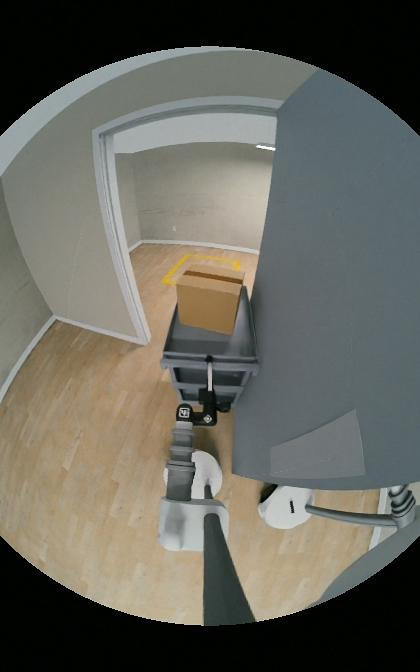

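Request:
move --r1 '{"base":{"translate_m":0.3,"strafe_m":0.03},"pace":"slow","contact_limits":{"translate_m":0.8}}' --blocking false

Request:
wait --seconds 7 --cameras '["r1_head_camera"]'

Scene clock: 914.10 s.
move: r1 moving
r1.base_odometry: x=-2.324 y=-0.480 heading=+0.992
r1.turned_by_wheels: +0.001
r1.turned_by_imu: +0.001
r1.base_tilt: forward=-1.6 right=+1.2
r1.lidar_m: 0.48 0.52 2.00 2.71 3.10 4.76 - 2.39 0.53 0.25 0.27 0.39
r1.base_status: translate_m moving; strafe_m moving
r1.joint_positions: lift_m=+0.680 arm_m=+0.100 wrist_yaw_rad=+0.011 wrist_pitch_rad=+0.004 wrist_roll_rad=+1.568 gripper_m=-0.029
r1.joint_status: not commanded
r1.measured_speeds: translate_m=+0.049 strafe_m=+0.005 rotate_rad=+0.002 lift_m=+0.000 arm_m=+0.000 wrist_yaw_rad=+0.000 wrist_pitch_rad=+0.000 wrist_roll_rad=+0.000
r1.motor_effort: lift_m=+23(24) arm_m=+4(4) wheel_0=+14(16) wheel_1=+8(9) wheel_2=-4(13)
r1.servo_current: wrist_yaw_rad=65(85) wrist_pitch_rad=39(52) wrist_roll_rad=46(65) gripper_m=52(52)
r1.contact_limits: translate_m 0.8
r1.hand_pose: x=+0.5602 y=-0.0842 z=+0.8567 quat_wxyz=(+0.708, +0.706, +0.005, +0.003) (m; r1's base frame)
r1.wrist_depth_mm: 404 402 407 222 223 430 427 / - - - 224 224 - - / - 427 424 225 227 - - / - 433 433 227 228 - - / - 452 452 229 229 - - / - 473 466 183 230 - - / - 488 177 143 177 126 -
r2.base_odometry: x=-2.979 y=+0.279 heading=-2.801
r2.turned_by_wheels: +0.000
r2.turned_by_imu: +0.000
r2.base_tilt: forward=-0.7 right=+0.0
r2.lidar_m: 0.70 0.46 0.55 3.67 4.76 4.59 1.80 1.29 1.25 1.30 1.26 1.19
r2.base_status: not commanded
r2.joint_positions: lift_m=+0.890 arm_m=+0.100 wrist_yaw_rad=+1.009 wrist_pitch_rad=+0.001 wrist_roll_rad=+0.000 gripper_m=-0.028
r2.joint_status: not commanded
r2.measured_speeds: all 0
r2.motor_effort: lift_m=+21(21) arm_m=+4(4) wheel_0=+24(24) wheel_1=+3(4) wheel_2=+5(5)
r2.servo_current: wrist_yaw_rad=189(195) wrist_pitch_rad=39(39) wrist_roll_rad=33(59) gripper_m=98(104)
r2.contact_limits: translate_m 0.8
r2.hand_pose: x=+0.4986 y=+0.1974 z=+1.0677 quat_wxyz=(+0.876, +0.000, +0.000, +0.483) (m; r2's base frame)
r2.wrist_depth_mm: - 410 233 243 251 259 267 / - 410 234 245 253 259 267 / - 413 235 246 253 263 270 / - 415 236 247 254 264 271 / - 415 239 170 256 264 272 / 397 394 178 175 255 267 274 / 394 236 240 - 255 270 276

Scene clock: 917.90 s.
earlier move: r1 done
r1.base_odometry: x=-2.190 y=-0.223 heading=+0.991
r1.turned_by_wheels: -0.002
r1.turned_by_imu: -0.002
r1.base_tilt: forward=-1.6 right=+1.3
r1.lidar_m: 0.46 1.14 1.47 2.63 2.98 4.93 - 0.73 0.30 0.28 0.31 0.44
r1.base_status: done
r1.joint_positions: lift_m=+0.680 arm_m=+0.100 wrist_yaw_rad=-0.003 wrist_pitch_rad=+0.004 wrist_roll_rad=+1.568 gripper_m=-0.029
r1.joint_status: not commanded
r1.measured_speeds: all 0
r1.motor_effort: lift_m=+24(24) arm_m=+4(4) wheel_0=-1(17) wheel_1=+2(10) wheel_2=-5(13)
r1.servo_current: wrist_yaw_rad=46(85) wrist_pitch_rad=39(52) wrist_roll_rad=52(65) gripper_m=46(59)
r1.contact_limits: translate_m 0.8
r1.hand_pose: x=+0.5590 y=-0.0884 z=+0.8567 quat_wxyz=(+0.708, +0.706, +0.000, -0.002) (m; r1's base frame)
r1.wrist_depth_mm: 392 407 397 232 234 413 415 / - - - 234 233 1661 - / - - 530 231 232 - - / - 436 436 229 233 - - / - 449 449 230 232 - - / - 462 204 183 230 - - / - 473 473 138 230 - -
r2.base_odometry: x=-2.979 y=+0.279 heading=-2.801
r2.turned_by_wheels: +0.000
r2.turned_by_imu: +0.001
r2.base_tilt: forward=-0.7 right=+0.0
r2.lidar_m: 0.65 0.45 0.84 3.65 4.77 4.60 1.77 1.30 1.25 1.30 1.24 1.20
r2.base_status: not commanded
r2.joint_positions: lift_m=+0.890 arm_m=+0.100 wrist_yaw_rad=+1.009 wrist_pitch_rad=+0.001 wrist_roll_rad=+0.000 gripper_m=-0.028
r2.joint_status: not commanded
r2.measured_speeds: all 0
r2.on_its_own: wrist_yaw_rad is at rest, and its servo_current (176 mA) is outside its rest range (0 to 104 mA)
r2.motor_effort: lift_m=+21(21) arm_m=+4(4) wheel_0=+24(24) wheel_1=+3(4) wheel_2=+5(5)
r2.servo_current: wrist_yaw_rad=176(202) wrist_pitch_rad=39(52) wrist_roll_rad=46(65) gripper_m=98(104)
r2.contact_limits: translate_m 0.8
r2.hand_pose: x=+0.4986 y=+0.1974 z=+1.0677 quat_wxyz=(+0.876, +0.000, +0.000, +0.483) (m; r2's base frame)
r2.wrist_depth_mm: - - 232 244 251 258 266 / - - 234 245 252 260 267 / - - 235 246 254 260 270 / - - 237 247 254 265 271 / - - 237 169 257 265 272 / - - 177 175 255 266 273 / - 237 240 - 256 271 276
wait: 3.80 of 7 s (r1 has come to rest)
pictures: r1_head_camera
Images, in order (width x height): r1_head_camera 420x560.

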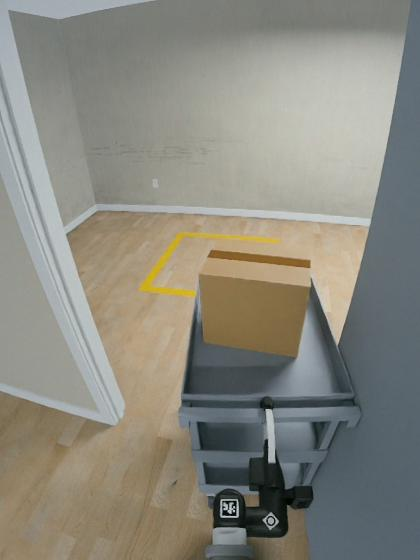

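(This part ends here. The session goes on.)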